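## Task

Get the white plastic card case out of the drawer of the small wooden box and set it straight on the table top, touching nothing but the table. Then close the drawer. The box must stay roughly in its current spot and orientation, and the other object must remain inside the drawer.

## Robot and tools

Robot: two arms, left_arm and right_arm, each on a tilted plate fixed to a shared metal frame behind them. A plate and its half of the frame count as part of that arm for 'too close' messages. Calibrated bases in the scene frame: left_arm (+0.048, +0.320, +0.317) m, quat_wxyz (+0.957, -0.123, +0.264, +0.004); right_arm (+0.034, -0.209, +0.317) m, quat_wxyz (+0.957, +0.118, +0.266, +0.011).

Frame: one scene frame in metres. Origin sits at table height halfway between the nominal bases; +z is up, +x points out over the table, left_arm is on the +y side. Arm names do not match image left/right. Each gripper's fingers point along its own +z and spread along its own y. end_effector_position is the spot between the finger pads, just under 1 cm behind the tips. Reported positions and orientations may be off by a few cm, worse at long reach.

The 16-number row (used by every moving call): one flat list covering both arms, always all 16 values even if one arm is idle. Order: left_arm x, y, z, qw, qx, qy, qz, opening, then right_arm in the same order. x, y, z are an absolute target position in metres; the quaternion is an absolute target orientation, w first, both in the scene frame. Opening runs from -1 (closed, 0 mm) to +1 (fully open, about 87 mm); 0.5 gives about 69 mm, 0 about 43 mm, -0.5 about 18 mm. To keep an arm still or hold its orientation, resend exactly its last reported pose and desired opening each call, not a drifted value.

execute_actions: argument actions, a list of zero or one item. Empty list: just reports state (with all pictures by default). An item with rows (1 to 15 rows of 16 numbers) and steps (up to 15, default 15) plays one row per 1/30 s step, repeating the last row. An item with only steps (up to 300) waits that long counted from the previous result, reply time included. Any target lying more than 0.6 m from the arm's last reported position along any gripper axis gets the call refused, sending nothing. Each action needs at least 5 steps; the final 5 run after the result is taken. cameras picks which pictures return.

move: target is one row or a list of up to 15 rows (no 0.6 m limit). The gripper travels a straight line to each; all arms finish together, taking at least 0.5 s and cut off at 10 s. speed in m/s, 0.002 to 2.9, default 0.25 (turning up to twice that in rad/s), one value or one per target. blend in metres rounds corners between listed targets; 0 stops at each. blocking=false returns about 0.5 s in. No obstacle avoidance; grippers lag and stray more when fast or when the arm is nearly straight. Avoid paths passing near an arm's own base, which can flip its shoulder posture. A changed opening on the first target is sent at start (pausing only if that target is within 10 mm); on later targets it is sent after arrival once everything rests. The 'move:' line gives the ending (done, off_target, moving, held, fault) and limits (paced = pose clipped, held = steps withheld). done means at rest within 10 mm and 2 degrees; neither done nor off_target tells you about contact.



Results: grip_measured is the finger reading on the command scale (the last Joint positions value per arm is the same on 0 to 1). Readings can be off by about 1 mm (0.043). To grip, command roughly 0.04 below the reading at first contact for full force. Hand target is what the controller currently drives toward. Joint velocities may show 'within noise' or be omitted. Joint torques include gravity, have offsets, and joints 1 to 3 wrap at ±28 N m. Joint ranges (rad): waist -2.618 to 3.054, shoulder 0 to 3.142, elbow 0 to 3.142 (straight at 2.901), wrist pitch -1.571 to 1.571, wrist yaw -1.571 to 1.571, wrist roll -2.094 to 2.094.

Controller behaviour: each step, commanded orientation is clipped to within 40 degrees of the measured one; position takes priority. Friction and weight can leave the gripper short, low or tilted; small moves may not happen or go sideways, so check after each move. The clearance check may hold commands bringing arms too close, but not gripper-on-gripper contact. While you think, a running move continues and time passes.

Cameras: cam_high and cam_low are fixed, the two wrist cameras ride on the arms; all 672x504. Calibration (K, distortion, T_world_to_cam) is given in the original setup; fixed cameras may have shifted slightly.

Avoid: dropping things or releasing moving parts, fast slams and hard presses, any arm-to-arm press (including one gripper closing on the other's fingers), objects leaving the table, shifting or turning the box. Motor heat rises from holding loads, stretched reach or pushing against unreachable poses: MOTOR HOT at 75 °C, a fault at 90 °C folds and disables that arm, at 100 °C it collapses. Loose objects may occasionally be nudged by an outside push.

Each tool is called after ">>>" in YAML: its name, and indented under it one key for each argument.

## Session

>>> execute_actions:
  actions: []
  cameras: ["all"]

Scene clock: 0.00 s of 6000.00 s.
left_arm: end_effector_position=(+0.3331, +0.1519, +0.2145) grip_measured=+1.000 end_effector_quat_wxyz=(+0.166, +0.205, +0.963, +0.049) | right_arm: end_effector_position=(+0.4711, -0.3406, +0.1768) grip_measured=+1.000 end_effector_quat_wxyz=(+0.220, -0.321, +0.921, -0.013)
Joint positions: left_arm=[-0.841 1.741 0.813 -0.119 -0.801 -0.148 1] | right_arm=[-0.308 1.585 1.037 -0.062 -0.175 -0.955 1]
Joint velocities: within noise
Joint torques (N m): no reading
Motor temperatures (°C): left_arm=[26 33 30 26 24 26 23] | right_arm=[25 28 25 27 27 27 27]
Heat: left arm: 33 °C; right arm: 28 °C.
Hand target: left_arm +0.3356, +0.1518, +0.2160; +0.169, +0.201, +0.964, +0.048 | right_arm +0.4792, -0.3429, +0.1849; +0.232, -0.321, +0.918, -0.021
camera_calibration:
cam_left_wrist: T_world_to_cam=[[-0.375837, -0.909949, -0.175329, 0.299036], [-0.827423, 0.244324, 0.505645, 0.154714], [-0.417274, 0.335111, -0.844739, 0.410246], [0, 0, 0, 1]] pos_world=[0.411588, 0.0968291, 0.32075]
cam_right_wrist: T_world_to_cam=[[0.600023, -0.781227, 0.172214, -0.58096], [-0.755106, -0.481995, 0.444405, 0.132697], [-0.264175, -0.396693, -0.879117, 0.281155], [0, 0, 0, 1]] pos_world=[0.523063, -0.27837, 0.288247]

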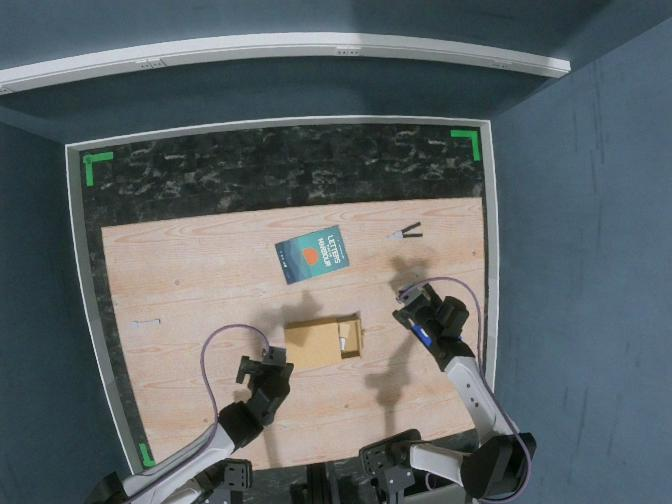

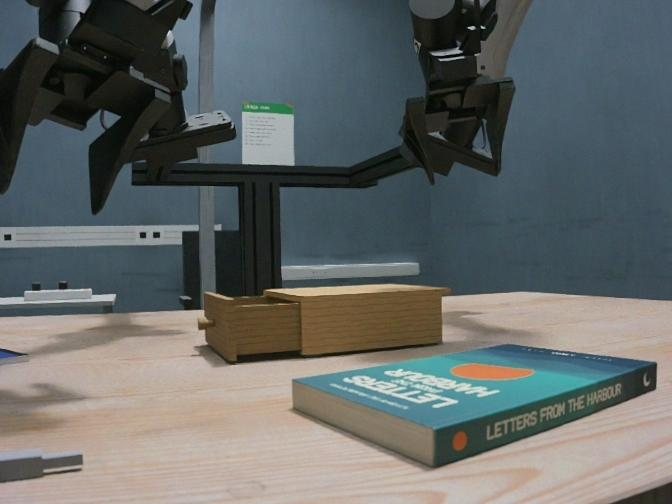

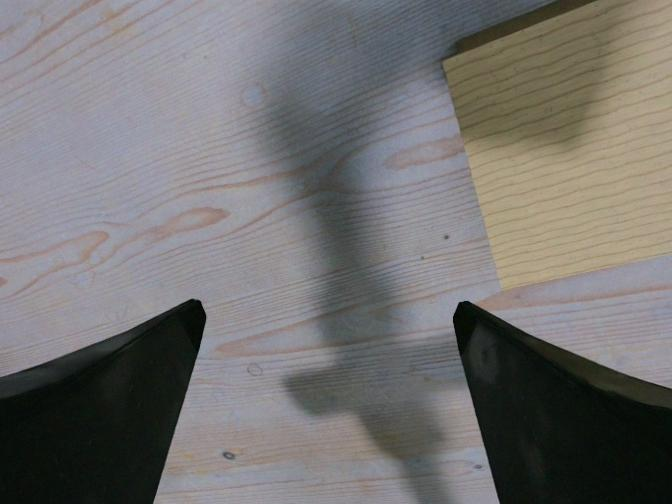

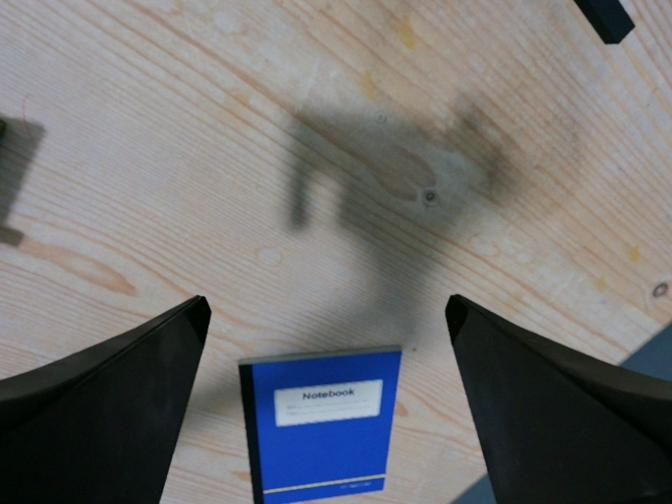

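>>> zoom_image:
  camera: "cam_high"
  region: [270, 300, 380, 380]

>>> zoom_image:
  camera: "cam_low"
  region: [190, 270, 460, 375]

Scaled by 4.582 from the camera's 672x504 image, which has a finer 960x720 frame.

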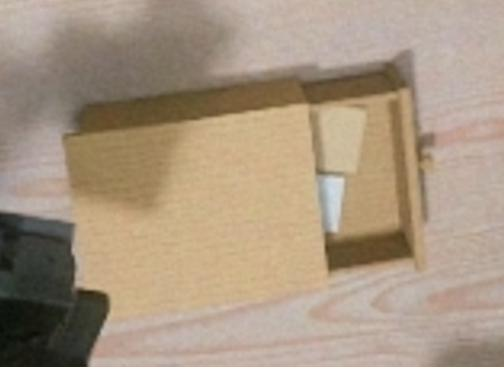

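Scaled by 1.867 from the camera's 672x504 image, which has a finer 960x720 frame.

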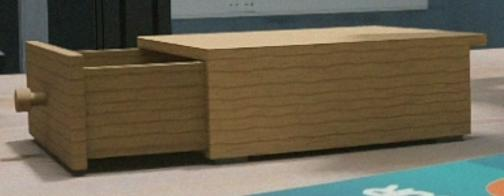

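>>> move:
  target: [0.3356, 0.1518, 0.216, 0.169, 0.201, 0.964, 0.048, 1, 0.32, -0.20, 0.20, 0.2210, 0.6468, 0.7009, -0.2039, 1]
  speed: 0.5
  cameras: ["cam_right_wrist", "cam_high", "cam_low"]

Scene clock: 5.83 s of 6000.00 s.
left_arm: end_effector_position=(+0.3331, +0.1519, +0.2145) grip_measured=+1.000 end_effector_quat_wxyz=(+0.166, +0.205, +0.963, +0.049) | right_arm: end_effector_position=(+0.3180, -0.2015, +0.1989) grip_measured=+1.000 end_effector_quat_wxyz=(+0.216, +0.652, +0.699, -0.200)
Joint positions: left_arm=[-0.841 1.741 0.813 -0.119 -0.801 -0.148 1] | right_arm=[0.402 1.549 0.744 -0.605 0.989 2.012 1]
Joint torques (N m): left_arm=[-4.18 -6.82 4.31 1.06 -0.11 0.13] | right_arm=[3.86 -3.88 5.04 -0.46 0.49 -0.03]
Heat: left arm: 35 °C; right arm: 29 °C.
Hand target: left_arm +0.3356, +0.1517, +0.2160; +0.169, +0.201, +0.964, +0.048 | right_arm +0.3200, -0.2001, +0.2000; +0.221, +0.647, +0.701, -0.203
Off the commanded pose: left_arm 0.003 m, 1 deg | right_arm 0.003 m, 1 deg.
Kept back: nothing.
move: done
camera_calibration:
cam_right_wrist: T_world_to_cam=[[-0.996028, -0.0886661, 0.00810948, 0.295472], [-0.0829245, 0.956965, 0.278102, 0.183615], [-0.0324187, 0.276325, -0.960517, 0.393484], [0, 0, 0, 1]] pos_world=[0.322281, -0.258244, 0.324488]
Images, in order (width x height): cam_high 672x504, cam_low 672x504, cam_right_wrist 672x504.

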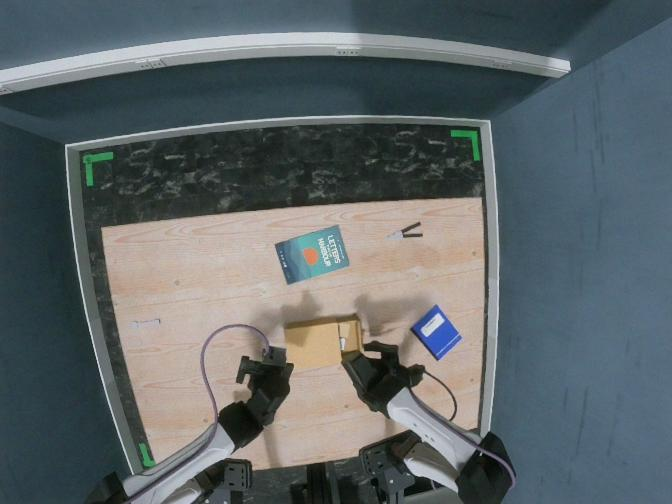

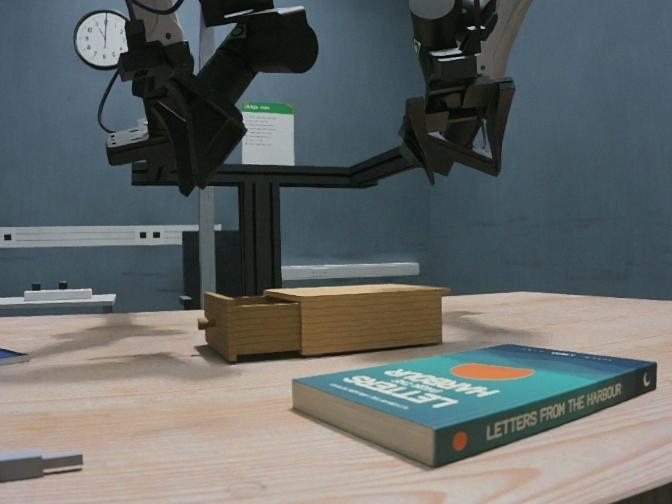

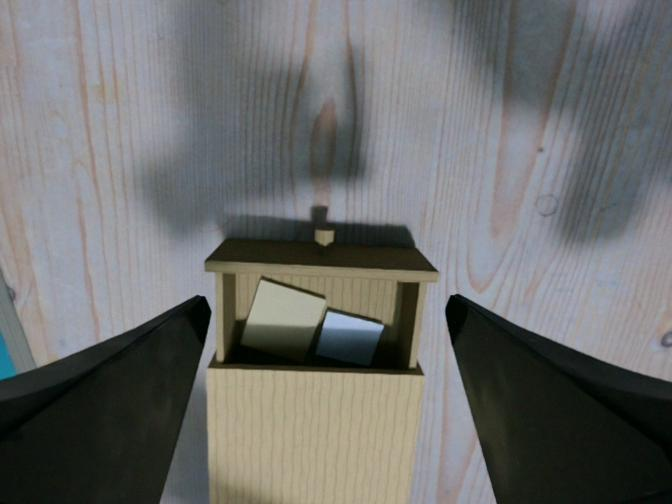

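>>> zoom_image:
  camera: "cam_right_wrist"
  region: [190, 190, 460, 390]

Scaled by 1.867 from the camera's 672x504 image, which has a finer 960x720 frame.

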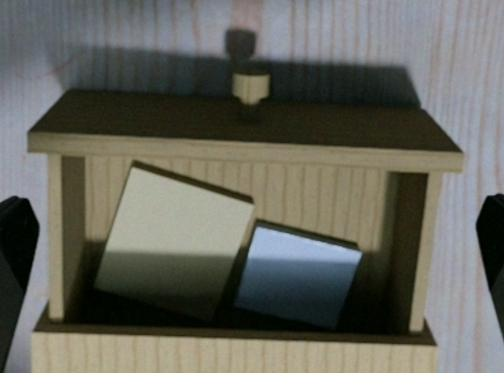

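>>> zoom_image:
  camera: "cam_right_wrist"
  region: [230, 260, 400, 380]

Scaled by 2.965 from the camera's 672x504 image, which has a finer 960x720 frame.

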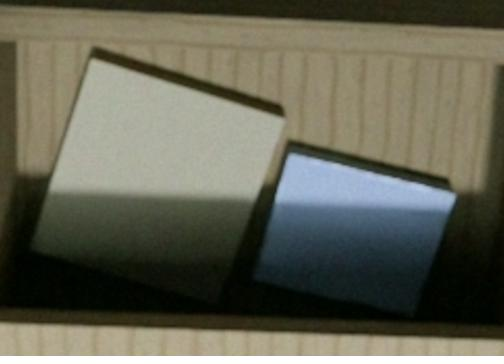

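>>> zoom_image:
  camera: "cam_low"
  region: [190, 275, 320, 375]

>>> zoom_image:
  camera: "cam_low"
  region: [400, 275, 460, 355]

Scaled by 3.877 from the camera's 672x504 image, which has a finer 960x720 frame.

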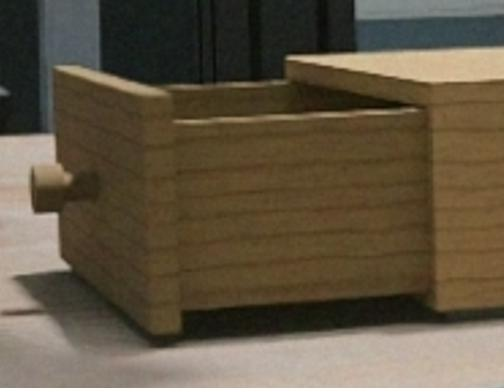

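Scaled by 6.300 from the camera's 672x504 image, which has a finer 960x720 frame.

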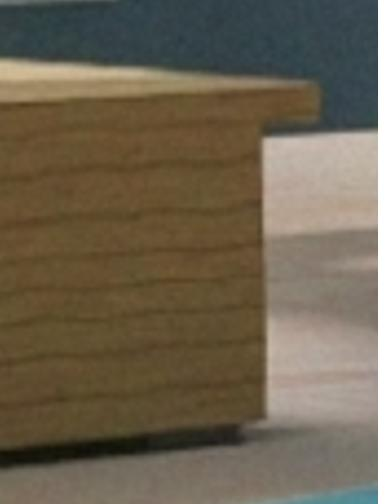

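>>> zoom_image:
  camera: "cam_right_wrist"
  region: [370, 260, 450, 380]

>>> zoom_image:
  camera: "cam_right_wrist"
  region: [195, 250, 275, 370]

Scaled by 4.200 from the camera's 672x504 image, which has a finer 960x720 frame.

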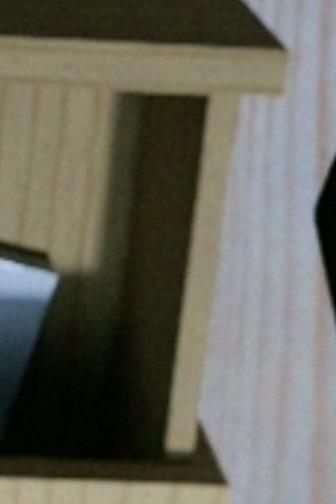

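Scaled by 4.200 from the camera's 672x504 image, which has a finer 960x720 frame.

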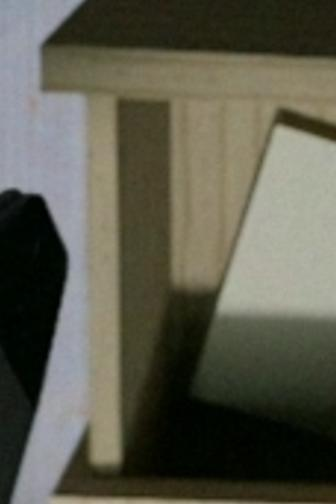

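>>> move:
  target: [0.3356, 0.1518, 0.216, 0.169, 0.201, 0.964, 0.048, 1, 0.305, -0.165, 0.10, 0.12596, 0.67789, 0.71435, -0.11953, -1]
  speed: 0.3
  cameras: ["cam_right_wrist", "cam_low"]

Scene clock: 19.00 s of 6000.00 s.
left_arm: end_effector_position=(+0.3331, +0.1519, +0.2145) grip_measured=+1.000 end_effector_quat_wxyz=(+0.166, +0.205, +0.963, +0.049) | right_arm: end_effector_position=(+0.3082, -0.1630, +0.1043) grip_measured=-0.973 end_effector_quat_wxyz=(+0.127, +0.680, +0.713, -0.116)
Joint positions: left_arm=[-0.841 1.741 0.813 -0.119 -0.801 -0.148 1] | right_arm=[0.262 1.827 0.642 0.034 0.707 1.748 0.013]
Joint torques (N m): left_arm=[-4.27 -6.82 4.29 1.05 -0.11 0.13] | right_arm=[2.03 -4.59 0.87 0.14 0.21 -0.22]
Motor temperatures (°C): left_arm=[26 38 31 27 24 26 23] | right_arm=[25 29 26 27 27 27 27]
Heat: left arm: 38 °C; right arm: 29 °C.
Hand target: left_arm +0.3356, +0.1517, +0.2160; +0.169, +0.201, +0.964, +0.048 | right_arm +0.3049, -0.1650, +0.1002; +0.126, +0.678, +0.714, -0.120
Off the commanded pose: left_arm 0.003 m, 1 deg | right_arm 0.006 m, 0 deg.
Kept back: nothing.
move: done
camera_calibration:
cam_right_wrist: T_world_to_cam=[[-0.997596, -0.0692788, -0.00184256, 0.294598], [-0.0606473, 0.85982, 0.506983, 0.125617], [-0.0335389, 0.505876, -0.861954, 0.31917], [0, 0, 0, 1]] pos_world=[0.312213, -0.249059, 0.211967]
Images, in order (width x height): cam_low 672x504, cam_right_wrist 672x504.

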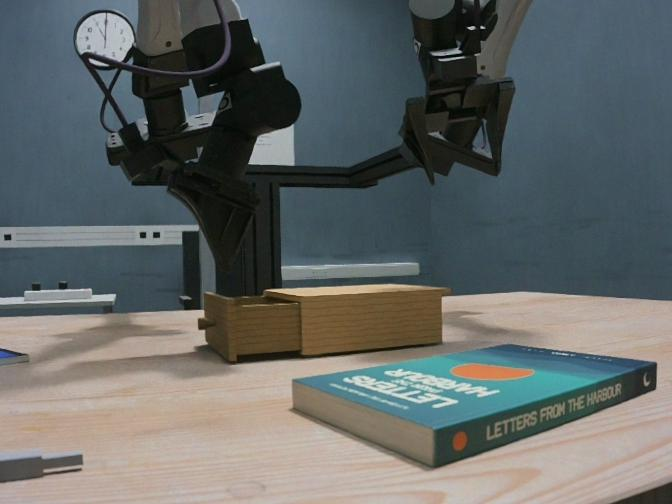

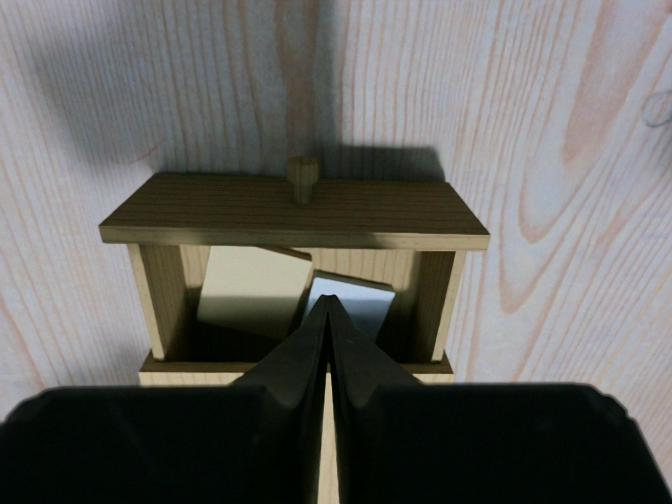

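>>> zoom_image:
  camera: "cam_right_wrist"
  region: [130, 220, 480, 390]

>>> zoom_image:
  camera: "cam_right_wrist"
  region: [280, 230, 440, 370]

Scaled by 1.440 from the camera's 672x504 image, which has a finer 960x720 frame.

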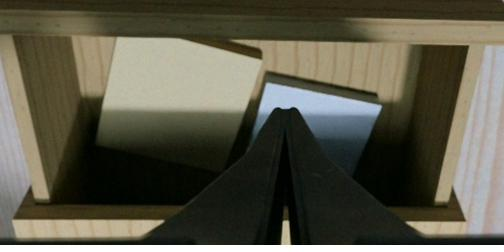

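Scaled by 3.150 from the camera's 672x504 image, which has a finer 960x720 frame.

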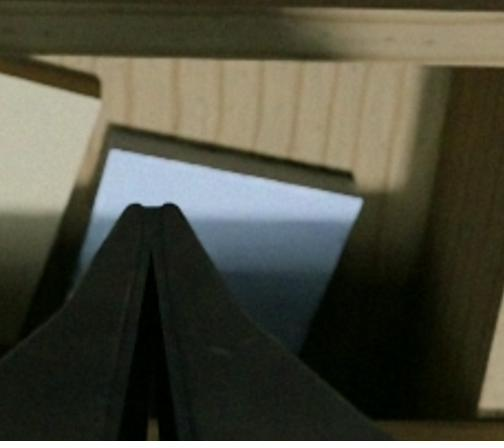

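>>> move:
  target:
    - [0.3356, 0.1518, 0.216, 0.169, 0.201, 0.964, 0.048, 1, 0.308, -0.141, 0.07, 0.12596, 0.67789, 0.71435, -0.11953, -1]
    - [0.3356, 0.1518, 0.216, 0.169, 0.201, 0.964, 0.048, 1, 0.308, -0.141, 0.016, 0.12596, 0.67789, 0.71435, -0.11953, -1]
  speed: 0.15
  blend: [0.02, 0]
  cameras: ["cam_right_wrist", "cam_low"]

Scene clock: 25.43 s of 6000.00 s.
left_arm: end_effector_position=(+0.3331, +0.1519, +0.2145) grip_measured=+1.000 end_effector_quat_wxyz=(+0.166, +0.205, +0.963, +0.049) | right_arm: end_effector_position=(+0.3032, -0.1403, +0.0225) grip_measured=-0.973 end_effector_quat_wxyz=(+0.121, +0.673, +0.719, -0.127)
Joint positions: left_arm=[-0.841 1.741 0.813 -0.119 -0.801 -0.148 1] | right_arm=[0.239 2.222 0.812 0.248 0.699 1.716 0.013]
Joint torques (N m): left_arm=[-4.21 -6.78 4.37 1.05 -0.11 0.13] | right_arm=[2.61 -4.62 0.53 0.38 0.22 -0.21]
Heat: left arm: 39 °C; right arm: 29 °C.
Hand target: left_arm +0.3356, +0.1517, +0.2160; +0.169, +0.201, +0.964, +0.048 | right_arm +0.3079, -0.1411, +0.0164; +0.126, +0.678, +0.714, -0.120
Off the commanded pose: left_arm 0.003 m, 1 deg | right_arm 0.008 m, 1 deg.
Kept back: nothing.
move: done; blend cut to 0.0193 m at target 1
camera_calibration:
cam_right_wrist: T_world_to_cam=[[-0.996205, -0.0829517, 0.0263451, 0.288054], [-0.0585118, 0.862396, 0.502842, 0.147117], [-0.0644315, 0.499392, -0.863977, 0.245466], [0, 0, 0, 1]] pos_world=[0.311385, -0.225562, 0.130511]
Images, in order (width x height): cam_low 672x504, cam_right_wrist 672x504.

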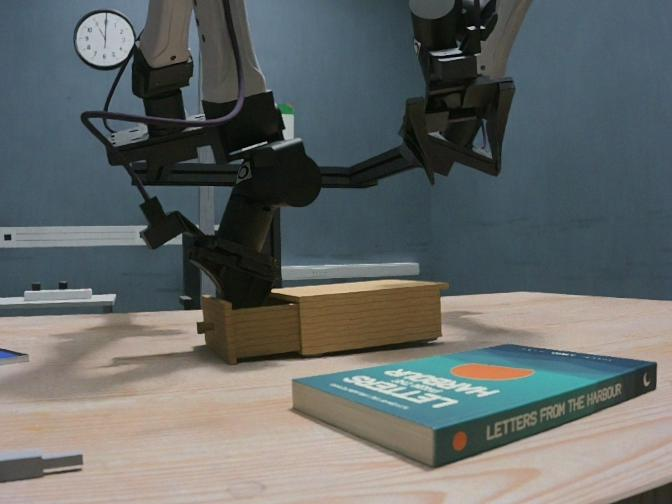

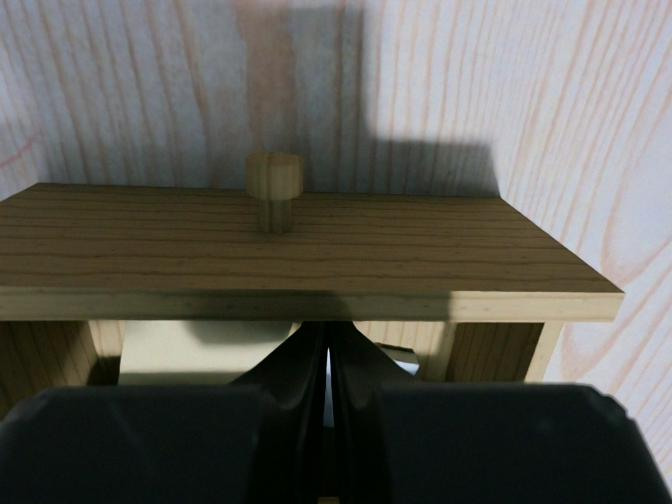

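>>> zoom_image:
  camera: "cam_right_wrist"
  region: [80, 290, 480, 400]

>>> zoom_image:
  camera: "cam_low"
  region: [180, 260, 320, 375]

Scaled by 1.260 from the camera's 672x504 image, which has a finer 960x720 frame.

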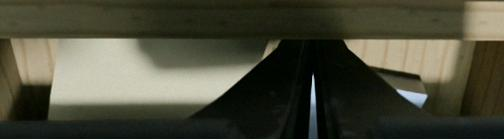

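Scaled by 3.600 from the camera's 672x504 image, which has a finer 960x720 frame.

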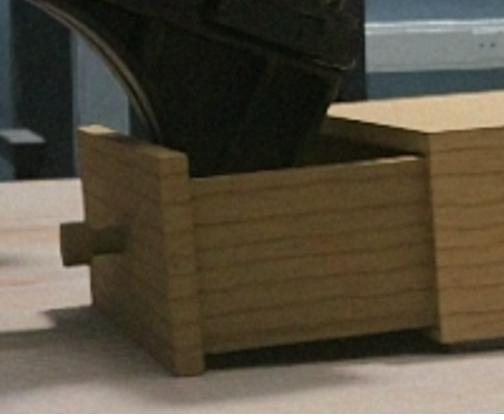

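>>> move:
  target: [0.3356, 0.1518, 0.216, 0.169, 0.201, 0.964, 0.048, 1, 0.333, -0.140, 0.0195, 0.12596, 0.67789, 0.71435, -0.11953, -1]
  speed: 0.08
  cameras: ["cam_right_wrist", "cam_low"]

Scene clock: 27.27 s of 6000.00 s.
left_arm: end_effector_position=(+0.3331, +0.1519, +0.2145) grip_measured=+1.000 end_effector_quat_wxyz=(+0.166, +0.205, +0.963, +0.049) | right_arm: end_effector_position=(+0.3075, -0.1394, +0.0225) grip_measured=-0.973 end_effector_quat_wxyz=(+0.107, +0.656, +0.733, -0.145)
Joint positions: left_arm=[-0.841 1.741 0.813 -0.119 -0.801 -0.148 1] | right_arm=[0.239 2.222 0.876 0.136 0.699 1.697 0.013]
Joint torques (N m): left_arm=[-4.21 -6.83 4.33 1.04 -0.12 0.14] | right_arm=[2.29 -7.05 2.56 0.41 0.16 -0.09]
Heat: left arm: 39 °C; right arm: 30 °C.
Hand target: left_arm +0.3356, +0.1517, +0.2160; +0.169, +0.201, +0.964, +0.048 | right_arm +0.3328, -0.1405, +0.0209; +0.126, +0.678, +0.714, -0.120
Off the commanded pose: left_arm 0.003 m, 1 deg | right_arm 0.026 m, 5 deg.
Kept back: nothing.
move: off_target (right_arm)
camera_calibration:
cam_right_wrist: T_world_to_cam=[[-0.990125, -0.117155, 0.0769909, 0.284685], [-0.0633791, 0.863948, 0.499577, 0.148378], [-0.125044, 0.489764, -0.862841, 0.2626], [0, 0, 0, 1]] pos_world=[0.324114, -0.223451, 0.130538]
Images, in order (width x height): cam_low 672x504, cam_right_wrist 672x504.

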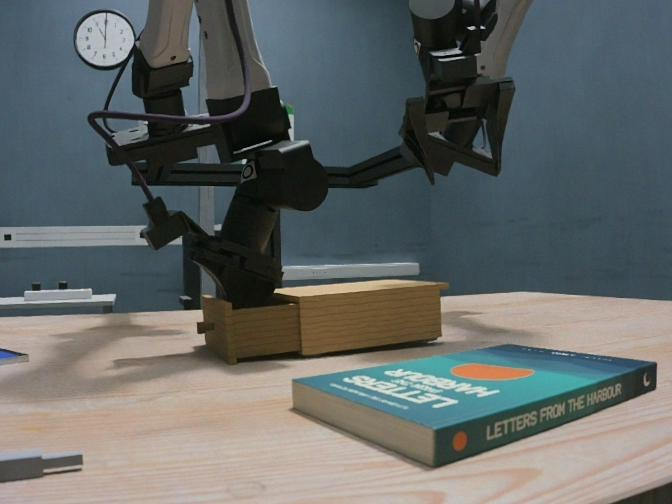

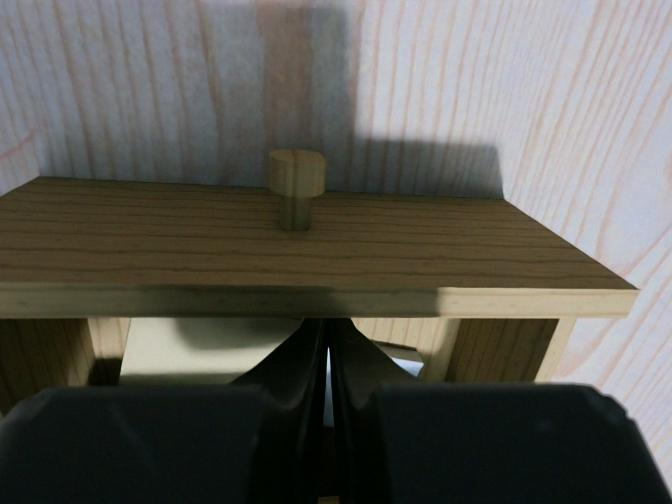

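>>> zoom_image:
  camera: "cam_right_wrist"
  region: [80, 290, 480, 400]

>>> zoom_image:
  camera: "cam_low"
  region: [180, 260, 320, 375]

Scaled by 1.260 from the camera's 672x504 image, which has a finer 960x720 frame.

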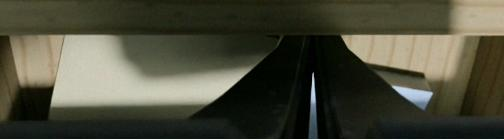

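Scaled by 3.600 from the camera's 672x504 image, which has a finer 960x720 frame.

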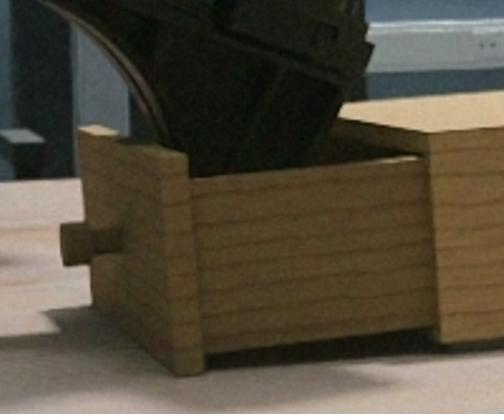

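>>> move:
  target: [0.3356, 0.1518, 0.216, 0.169, 0.201, 0.964, 0.048, 1, 0.306, -0.140, 0.036, 0.12596, 0.67789, 0.71435, -0.11953, -1]
  speed: 0.1
  cameras: ["cam_low"]

Scene clock: 31.37 s of 6000.00 s.
left_arm: end_effector_position=(+0.3331, +0.1519, +0.2145) grip_measured=+1.000 end_effector_quat_wxyz=(+0.166, +0.205, +0.963, +0.049) | right_arm: end_effector_position=(+0.2881, -0.1442, +0.0275) grip_measured=-0.973 end_effector_quat_wxyz=(+0.110, +0.669, +0.722, -0.140)
Joint positions: left_arm=[-0.841 1.741 0.813 -0.119 -0.801 -0.148 1] | right_arm=[0.239 2.203 0.777 0.222 0.697 1.728 0.013]
Joint torques (N m): left_arm=[-4.16 -6.87 4.33 1.05 -0.11 0.13] | right_arm=[5.2 -9.17 -0.44 0.04 0.32 -0.06]
Heat: left arm: 40 °C; right arm: 30 °C.
Hand target: left_arm +0.3356, +0.1517, +0.2160; +0.169, +0.201, +0.964, +0.048 | right_arm +0.3057, -0.1400, +0.0358; +0.126, +0.678, +0.714, -0.120
Off the commanded pose: left_arm 0.003 m, 1 deg | right_arm 0.020 m, 3 deg.
Kept back: nothing.
move: off_target (right_arm)
Images, in order (width x height): cam_low 672x504.

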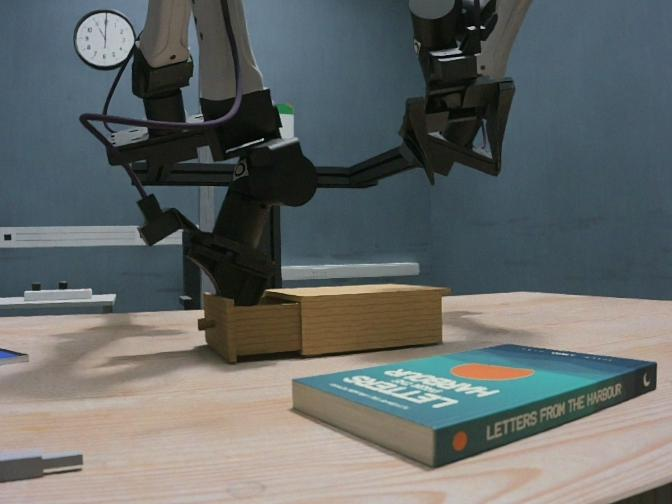

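>>> move:
  target: [0.3356, 0.1518, 0.216, 0.169, 0.201, 0.964, 0.048, 1, 0.335, -0.135, 0.034, 0.12596, 0.67789, 0.71435, -0.11953, -1]
  speed: 0.08
  cameras: ["cam_right_wrist", "cam_low"]

Scene clock: 32.60 s of 6000.00 s.
left_arm: end_effector_position=(+0.3331, +0.1519, +0.2145) grip_measured=+1.000 end_effector_quat_wxyz=(+0.166, +0.205, +0.963, +0.049) | right_arm: end_effector_position=(+0.3248, -0.1372, +0.0258) grip_measured=-0.973 end_effector_quat_wxyz=(+0.119, +0.676, +0.716, -0.128)
Joint positions: left_arm=[-0.841 1.741 0.813 -0.119 -0.801 -0.148 1] | right_arm=[0.239 2.203 0.893 0.142 0.697 1.728 0.013]
Joint torques (N m): left_arm=[-4.25 -6.84 4.29 1.05 -0.12 0.13] | right_arm=[4.86 -9.03 0.77 -0.14 0.31 -0.06]
Heat: left arm: 40 °C; right arm: 30 °C.
Hand target: left_arm +0.3356, +0.1517, +0.2160; +0.169, +0.201, +0.964, +0.048 | right_arm +0.3349, -0.1350, +0.0338; +0.126, +0.678, +0.714, -0.119
Off the commanded pose: left_arm 0.003 m, 1 deg | right_arm 0.013 m, 1 deg.
Kept back: nothing.
move: off_target (right_arm)
camera_calibration:
cam_right_wrist: T_world_to_cam=[[-0.996806, -0.0744373, 0.0289444, 0.311], [-0.0497236, 0.86201, 0.504446, 0.141023], [-0.0625, 0.501396, -0.862958, 0.247816], [0, 0, 0, 1]] pos_world=[0.332507, -0.222667, 0.133714]
Images, in order (width x height): cam_low 672x504, cam_right_wrist 672x504.

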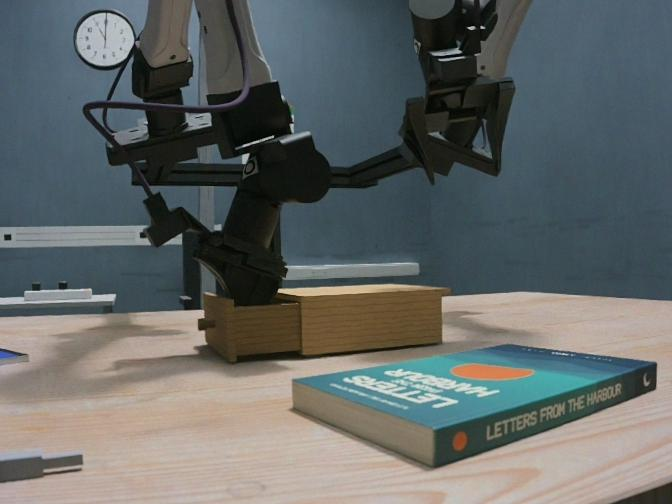

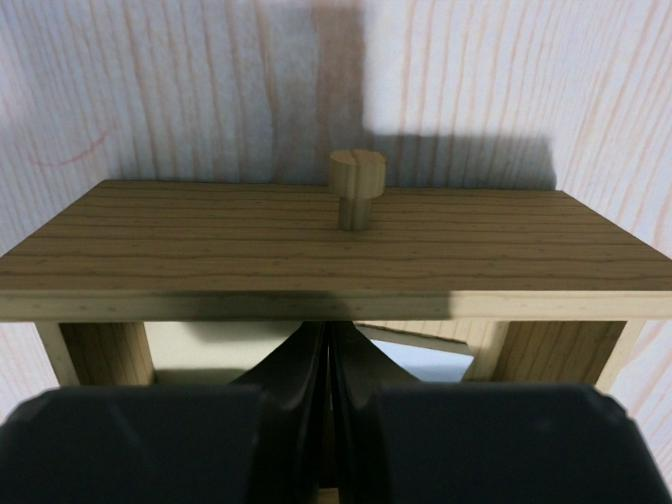

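>>> zoom_image:
  camera: "cam_right_wrist"
  region: [280, 300, 520, 400]

>>> zoom_image:
  camera: "cam_right_wrist"
  region: [30, 300, 350, 400]

Scaled by 2.100 from the camera's 672x504 image, which has a finer 960x720 frame.

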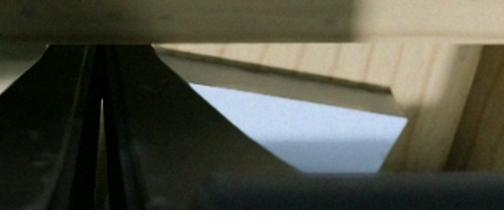

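Scaled by 1.575 from the camera's 672x504 image, which has a finer 960x720 frame.

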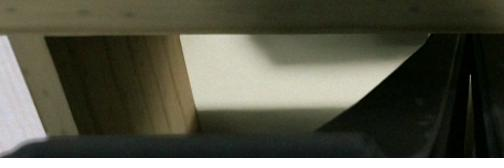

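>>> move:
  target:
    - [0.3336, 0.16, 0.18, 0.00678, -0.02529, 0.96557, -0.25871, -1, 0.328, -0.138, 0.065, 0.12596, 0.67789, 0.71435, -0.11953, -1]
    - [0.31, 0.17, 0.12, 0.00678, -0.02529, 0.96557, -0.25871, -1, 0.298, -0.112, 0.097, 0, 0.68835, 0.72537, 0, 0.287]
  speed: [0.2, 0.3]
  blend: [0.01, 0]
  cameras: ["cam_right_wrist", "cam_low", "cam_high"]

Scene clock: 37.50 s of 6000.00 s.
left_arm: end_effector_position=(+0.3119, +0.1693, +0.1230) grip_measured=-0.993 end_effector_quat_wxyz=(+0.007, -0.026, +0.967, -0.255) | right_arm: end_effector_position=(+0.2858, -0.1090, +0.0916) grip_measured=+0.287 end_effector_quat_wxyz=(-0.012, +0.684, +0.730, -0.015)
Joint positions: left_arm=[-0.251 1.874 0.714 0.174 0.147 -0.198 0.004] | right_arm=[0.223 1.888 0.602 0.163 0.345 1.678 0.643]
Joint torques (N m): left_arm=[-2.25 -6.42 1.39 0.96 0.39 0.29] | right_arm=[1.98 -8.12 0.12 0.18 0.03 -0.24]
Heat: left arm: 40 °C; right arm: 31 °C.
Hand target: left_arm +0.3101, +0.1700, +0.1201; +0.007, -0.025, +0.966, -0.259 | right_arm +0.2980, -0.1120, +0.0968; +0.000, +0.688, +0.725, +0.000
Off the commanded pose: left_arm 0.004 m, 0 deg | right_arm 0.014 m, 2 deg.
Kept back: nothing.
move: off_target (right_arm); target 2's new opening was sent with right_arm's hand 0.014 m and 2 deg from that target
camera_calibration:
cam_right_wrist: T_world_to_cam=[[-0.995648, -0.0857135, 0.0365731, 0.270083], [-0.0269127, 0.640203, 0.767734, 0.0268147], [-0.0892194, 0.763409, -0.639724, 0.303737], [0, 0, 0, 1]] pos_world=[0.296728, -0.225893, 0.163843]
Images, in order (width x height): cam_high 672x504, cam_low 672x504, cam_right_wrist 672x504.

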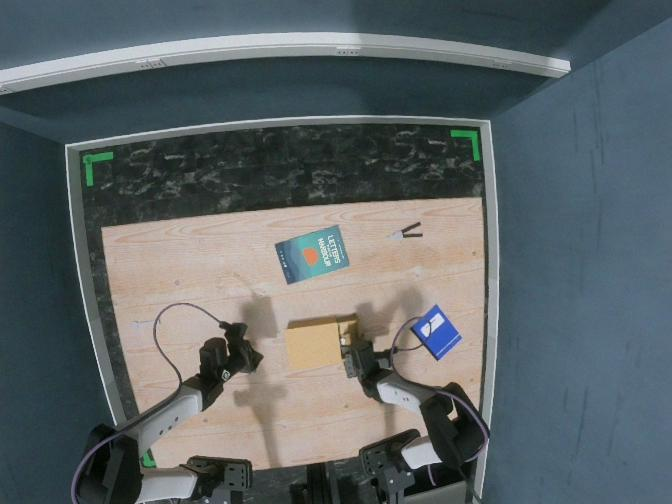

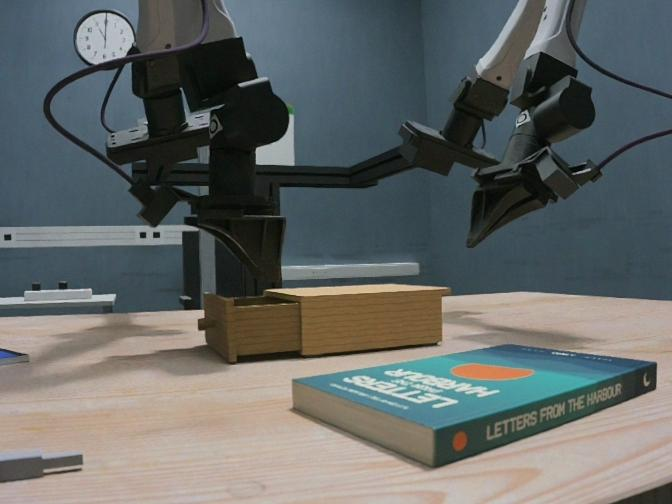

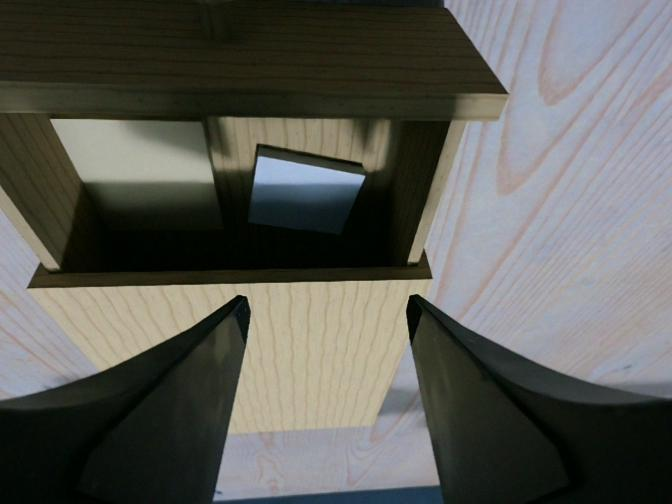

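>>> zoom_image:
  camera: "cam_right_wrist"
  region: [180, 100, 480, 300]

>>> zoom_image:
  camera: "cam_right_wrist"
  region: [0, 90, 260, 300]

>>> zoom_image:
  camera: "cam_right_wrist"
  region: [190, 250, 470, 420]

Scaled by 1.680 from the camera's 672x504 image, which has a finer 960x720 frame.

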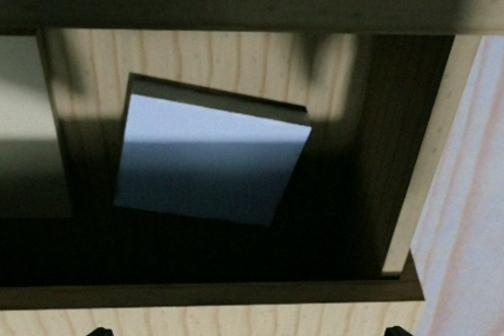

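Scaled by 1.938 from the camera's 672x504 image, which has a finer 960x720 frame.

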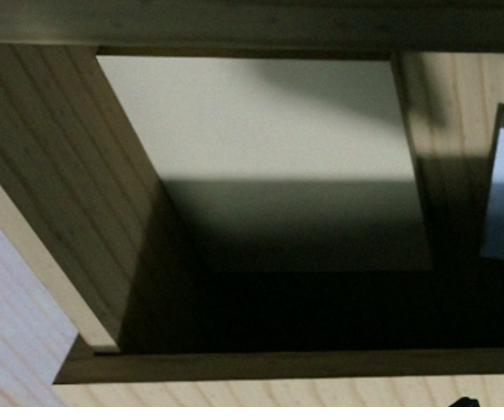

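Scaled by 1.800 from the camera's 672x504 image, which has a finer 960x720 frame.

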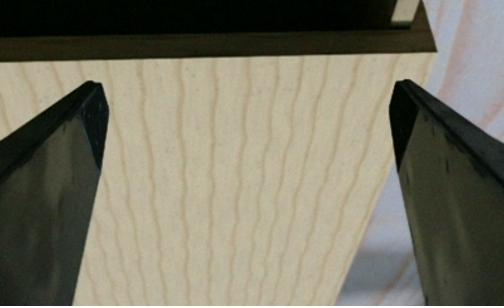

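>>> move:
  target:
    - [0.31, 0.17, 0.12, 0.00678, -0.02529, 0.96557, -0.25871, -1, 0.3005, -0.109, 0.075, 0, 0.68835, 0.72537, 0, 0.37]
    - [0.31, 0.17, 0.12, 0.00678, -0.02529, 0.96557, -0.25871, -1, 0.2995, -0.1085, 0.016, 0, 0.68835, 0.72537, 0, 0.37]
  speed: 0.12
  blend: [0.01, 0]
  cameras: ["cam_right_wrist", "cam_low"]

Scene clock: 40.67 s of 6000.00 s.
left_arm: end_effector_position=(+0.3120, +0.1692, +0.1230) grip_measured=-0.993 end_effector_quat_wxyz=(+0.008, -0.026, +0.966, -0.255) | right_arm: end_effector_position=(+0.2960, -0.1099, +0.0234) grip_measured=+0.370 end_effector_quat_wxyz=(-0.003, +0.690, +0.724, -0.010)
Joint positions: left_arm=[-0.251 1.874 0.714 0.174 0.148 -0.198 0.004] | right_arm=[0.142 2.195 0.738 0.379 0.315 1.613 0.685]
Joint torques (N m): left_arm=[-2.33 -6.42 1.39 0.96 0.39 0.29] | right_arm=[2.43 -3.75 0.91 0.48 -0.06 -0.33]
Heat: left arm: 40 °C; right arm: 31 °C.
Hand target: left_arm +0.3101, +0.1700, +0.1201; +0.007, -0.025, +0.966, -0.259 | right_arm +0.2994, -0.1087, +0.0164; +0.000, +0.688, +0.725, -0.001
Off the commanded pose: left_arm 0.004 m, 0 deg | right_arm 0.008 m, 1 deg.
Kept back: nothing.
move: done
camera_calibration:
cam_right_wrist: T_world_to_cam=[[-0.997535, -0.0680937, 0.0169403, 0.285622], [-0.0310372, 0.644697, 0.763808, 0.0818551], [-0.0629319, 0.761399, -0.645221, 0.253871], [0, 0, 0, 1]] pos_world=[0.303435, -0.22662, 0.0964427]
Images, in order (width x height): cam_low 672x504, cam_right_wrist 672x504.

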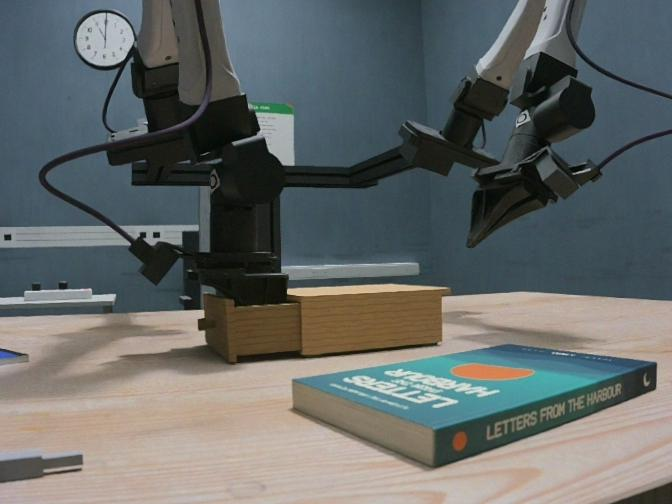

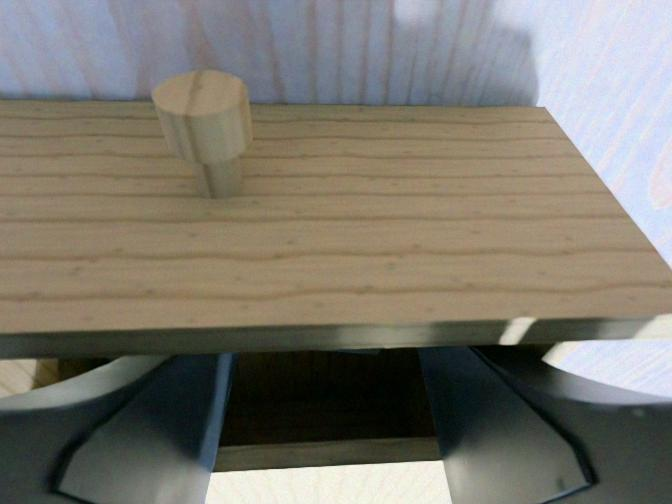

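>>> zoom_image:
  camera: "cam_right_wrist"
  region: [180, 320, 480, 480]

>>> zoom_image:
  camera: "cam_low"
  region: [180, 270, 320, 375]

Scaled by 1.680 from the camera's 672x504 image, which has a finer 960x720 frame.

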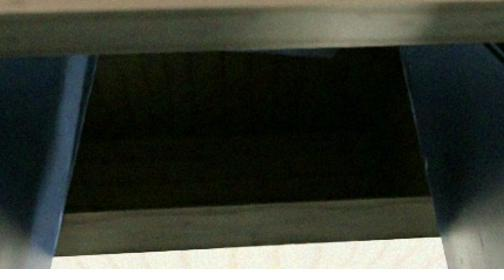

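Scaled by 3.600 from the camera's 672x504 image, which has a finer 960x720 frame.

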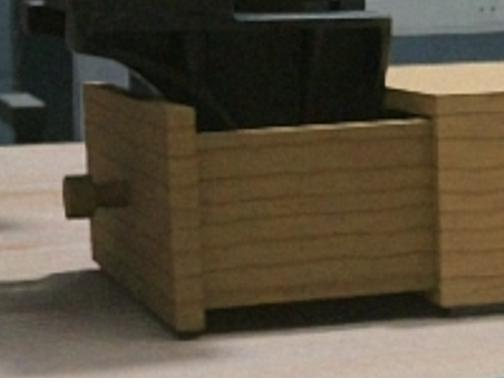

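>>> execute_actions:
  actions:
    - {"rows": [[0.31,0.17,0.12,0.00678,-0.02529,0.96557,-0.25871,-1,0.2994,-0.1087,0.0164,0,0.68835,0.72537,0,0.34],[0.31,0.17,0.12,0.00678,-0.02529,0.96557,-0.25871,-1,0.2994,-0.1087,0.0164,0,0.68835,0.72537,0,0.32],[0.31,0.17,0.12,0.00678,-0.02529,0.96557,-0.25871,-1,0.2994,-0.1087,0.0164,0,0.68835,0.72537,0,0.30],[0.31,0.17,0.12,0.00678,-0.02529,0.96557,-0.25871,-1,0.2994,-0.1087,0.0164,0,0.68835,0.72537,0,0.28],[0.31,0.17,0.12,0.00678,-0.02529,0.96557,-0.25871,-1,0.2994,-0.1087,0.0164,0,0.68835,0.72537,0,0.26],[0.31,0.17,0.12,0.00678,-0.02529,0.96557,-0.25871,-1,0.2994,-0.1087,0.0164,0,0.68835,0.72537,0,0.24],[0.31,0.17,0.12,0.00678,-0.02529,0.96557,-0.25871,-1,0.2994,-0.1087,0.0164,0,0.68835,0.72537,0,0.22],[0.31,0.17,0.12,0.00678,-0.02529,0.96557,-0.25871,-1,0.2994,-0.1087,0.0164,0,0.68835,0.72537,0,0.20],[0.31,0.17,0.12,0.00678,-0.02529,0.96557,-0.25871,-1,0.2994,-0.1087,0.0164,0,0.68835,0.72537,0,0.18],[0.31,0.17,0.12,0.00678,-0.02529,0.96557,-0.25871,-1,0.2994,-0.1087,0.0164,0,0.68835,0.72537,0,0.16],[0.31,0.17,0.12,0.00678,-0.02529,0.96557,-0.25871,-1,0.2994,-0.1087,0.0164,0,0.68835,0.72537,0,0.14],[0.31,0.17,0.12,0.00678,-0.02529,0.96557,-0.25871,-1,0.2994,-0.1087,0.0164,0,0.68835,0.72537,0,0.12],[0.31,0.17,0.12,0.00678,-0.02529,0.96557,-0.25871,-1,0.2994,-0.1087,0.0164,0,0.68835,0.72537,0,0.10],[0.31,0.17,0.12,0.00678,-0.02529,0.96557,-0.25871,-1,0.2994,-0.1087,0.0164,0,0.68835,0.72537,0,0.08],[0.31,0.17,0.12,0.00678,-0.02529,0.96557,-0.25871,-1,0.2994,-0.1087,0.0164,0,0.68835,0.72537,0,0.06]], "steps": 15}

>>> execute_actions:
  actions:
    - {"steps": 12}
  cameras: ["cam_right_wrist", "cam_low"]

Scene clock: 42.10 s of 6000.00 s.
left_arm: end_effector_position=(+0.3120, +0.1692, +0.1230) grip_measured=-0.993 end_effector_quat_wxyz=(+0.008, -0.026, +0.966, -0.255) | right_arm: end_effector_position=(+0.3003, -0.1095, +0.0234) grip_measured=+0.172 end_effector_quat_wxyz=(+0.003, +0.691, +0.723, -0.004)
Joint positions: left_arm=[-0.251 1.874 0.714 0.174 0.148 -0.198 0.004] | right_arm=[0.142 2.195 0.738 0.397 0.315 1.61 0.586]
Joint velocities: left_arm=[within noise] | right_arm=[0.002 -0.007 0.007 0.051 0.066 0.051 -0.262]
Joint torques (N m): left_arm=[-2.25 -6.38 1.39 0.95 0.39 0.3] | right_arm=[2.39 -3.99 0.75 0.29 -0.05 -0.32]
Heat: left arm: 40 °C; right arm: 31 °C.
Steps of this call (1-33: nothing new was sent; 34-43: this action's first 10). Readings (end_effector_position of left_arm | right_arm):
34: (+0.3120, +0.1692, +0.1230) | (+0.2962, -0.1099, +0.0234)
35: (+0.3120, +0.1692, +0.1230) | (+0.2967, -0.1098, +0.0234)
37: (+0.3120, +0.1692, +0.1230) | (+0.2977, -0.1097, +0.0234)
41: (+0.3120, +0.1692, +0.1230) | (+0.2996, -0.1096, +0.0234)
43: the state above

Scene clock: 42.50 s of 6000.00 s.
left_arm: end_effector_position=(+0.3120, +0.1692, +0.1230) grip_measured=-0.993 end_effector_quat_wxyz=(+0.008, -0.026, +0.966, -0.255) | right_arm: end_effector_position=(+0.3008, -0.1095, +0.0234) grip_measured=+0.095 end_effector_quat_wxyz=(+0.003, +0.691, +0.723, -0.003)
Joint positions: left_arm=[-0.251 1.874 0.714 0.174 0.148 -0.198 0.004] | right_arm=[0.142 2.195 0.738 0.399 0.315 1.609 0.548]
Joint torques (N m): left_arm=[-2.29 -6.45 1.4 0.95 0.38 0.29] | right_arm=[2.33 -3.88 0.7 0.32 -0.07 -0.33]
Heat: left arm: 40 °C; right arm: 31 °C.
Hand target: left_arm +0.3101, +0.1700, +0.1201; +0.007, -0.025, +0.966, -0.259 | right_arm +0.2993, -0.1088, +0.0167; +0.000, +0.688, +0.725, +0.000
Off the commanded pose: left_arm 0.004 m, 0 deg | right_arm 0.007 m, 1 deg.
Steps of this call (1-5: your previous action's last 5; 6-12: nothing new was sent). Readings (end_effector_position of left_arm | right_arm):
1: (+0.3120, +0.1692, +0.1230) | (+0.3005, -0.1095, +0.0234)
2: (+0.3120, +0.1692, +0.1230) | (+0.3007, -0.1095, +0.0234)
4: (+0.3120, +0.1692, +0.1230) | (+0.3008, -0.1095, +0.0234)
8: (+0.3120, +0.1692, +0.1230) | (+0.3008, -0.1095, +0.0234)
12: the state above
camera_calibration:
cam_right_wrist: T_world_to_cam=[[-0.997802, -0.0662418, -0.00191931, 0.291191], [-0.0441941, 0.643556, 0.764122, 0.0855629], [-0.0493817, 0.762527, -0.645069, 0.249885], [0, 0, 0, 1]] pos_world=[0.306672, -0.226319, 0.0963712]
Images, in order (width x height): cam_low 672x504, cam_right_wrist 672x504.

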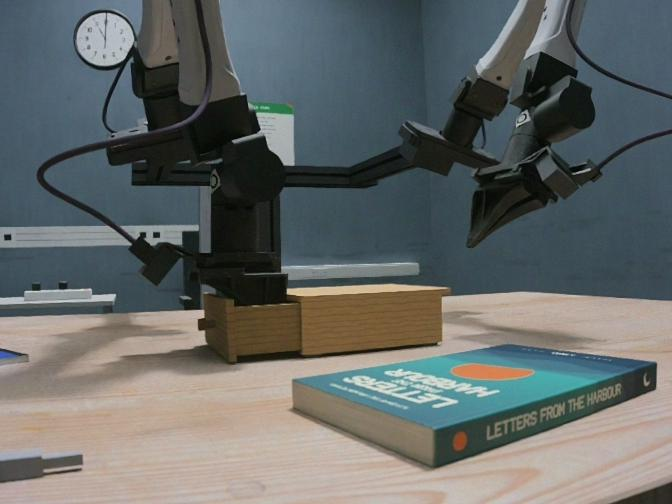

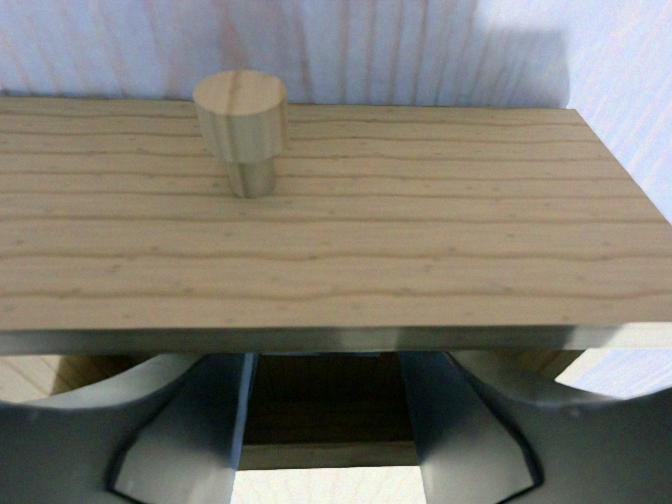

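>>> zoom_image:
  camera: "cam_right_wrist"
  region: [220, 330, 440, 480]

Scaled by 2.291 from the camera's 672x504 image, which has a finer 960x720 frame.

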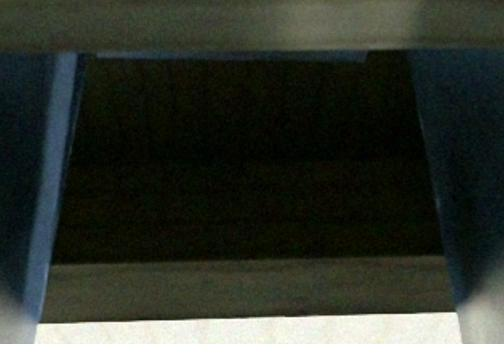

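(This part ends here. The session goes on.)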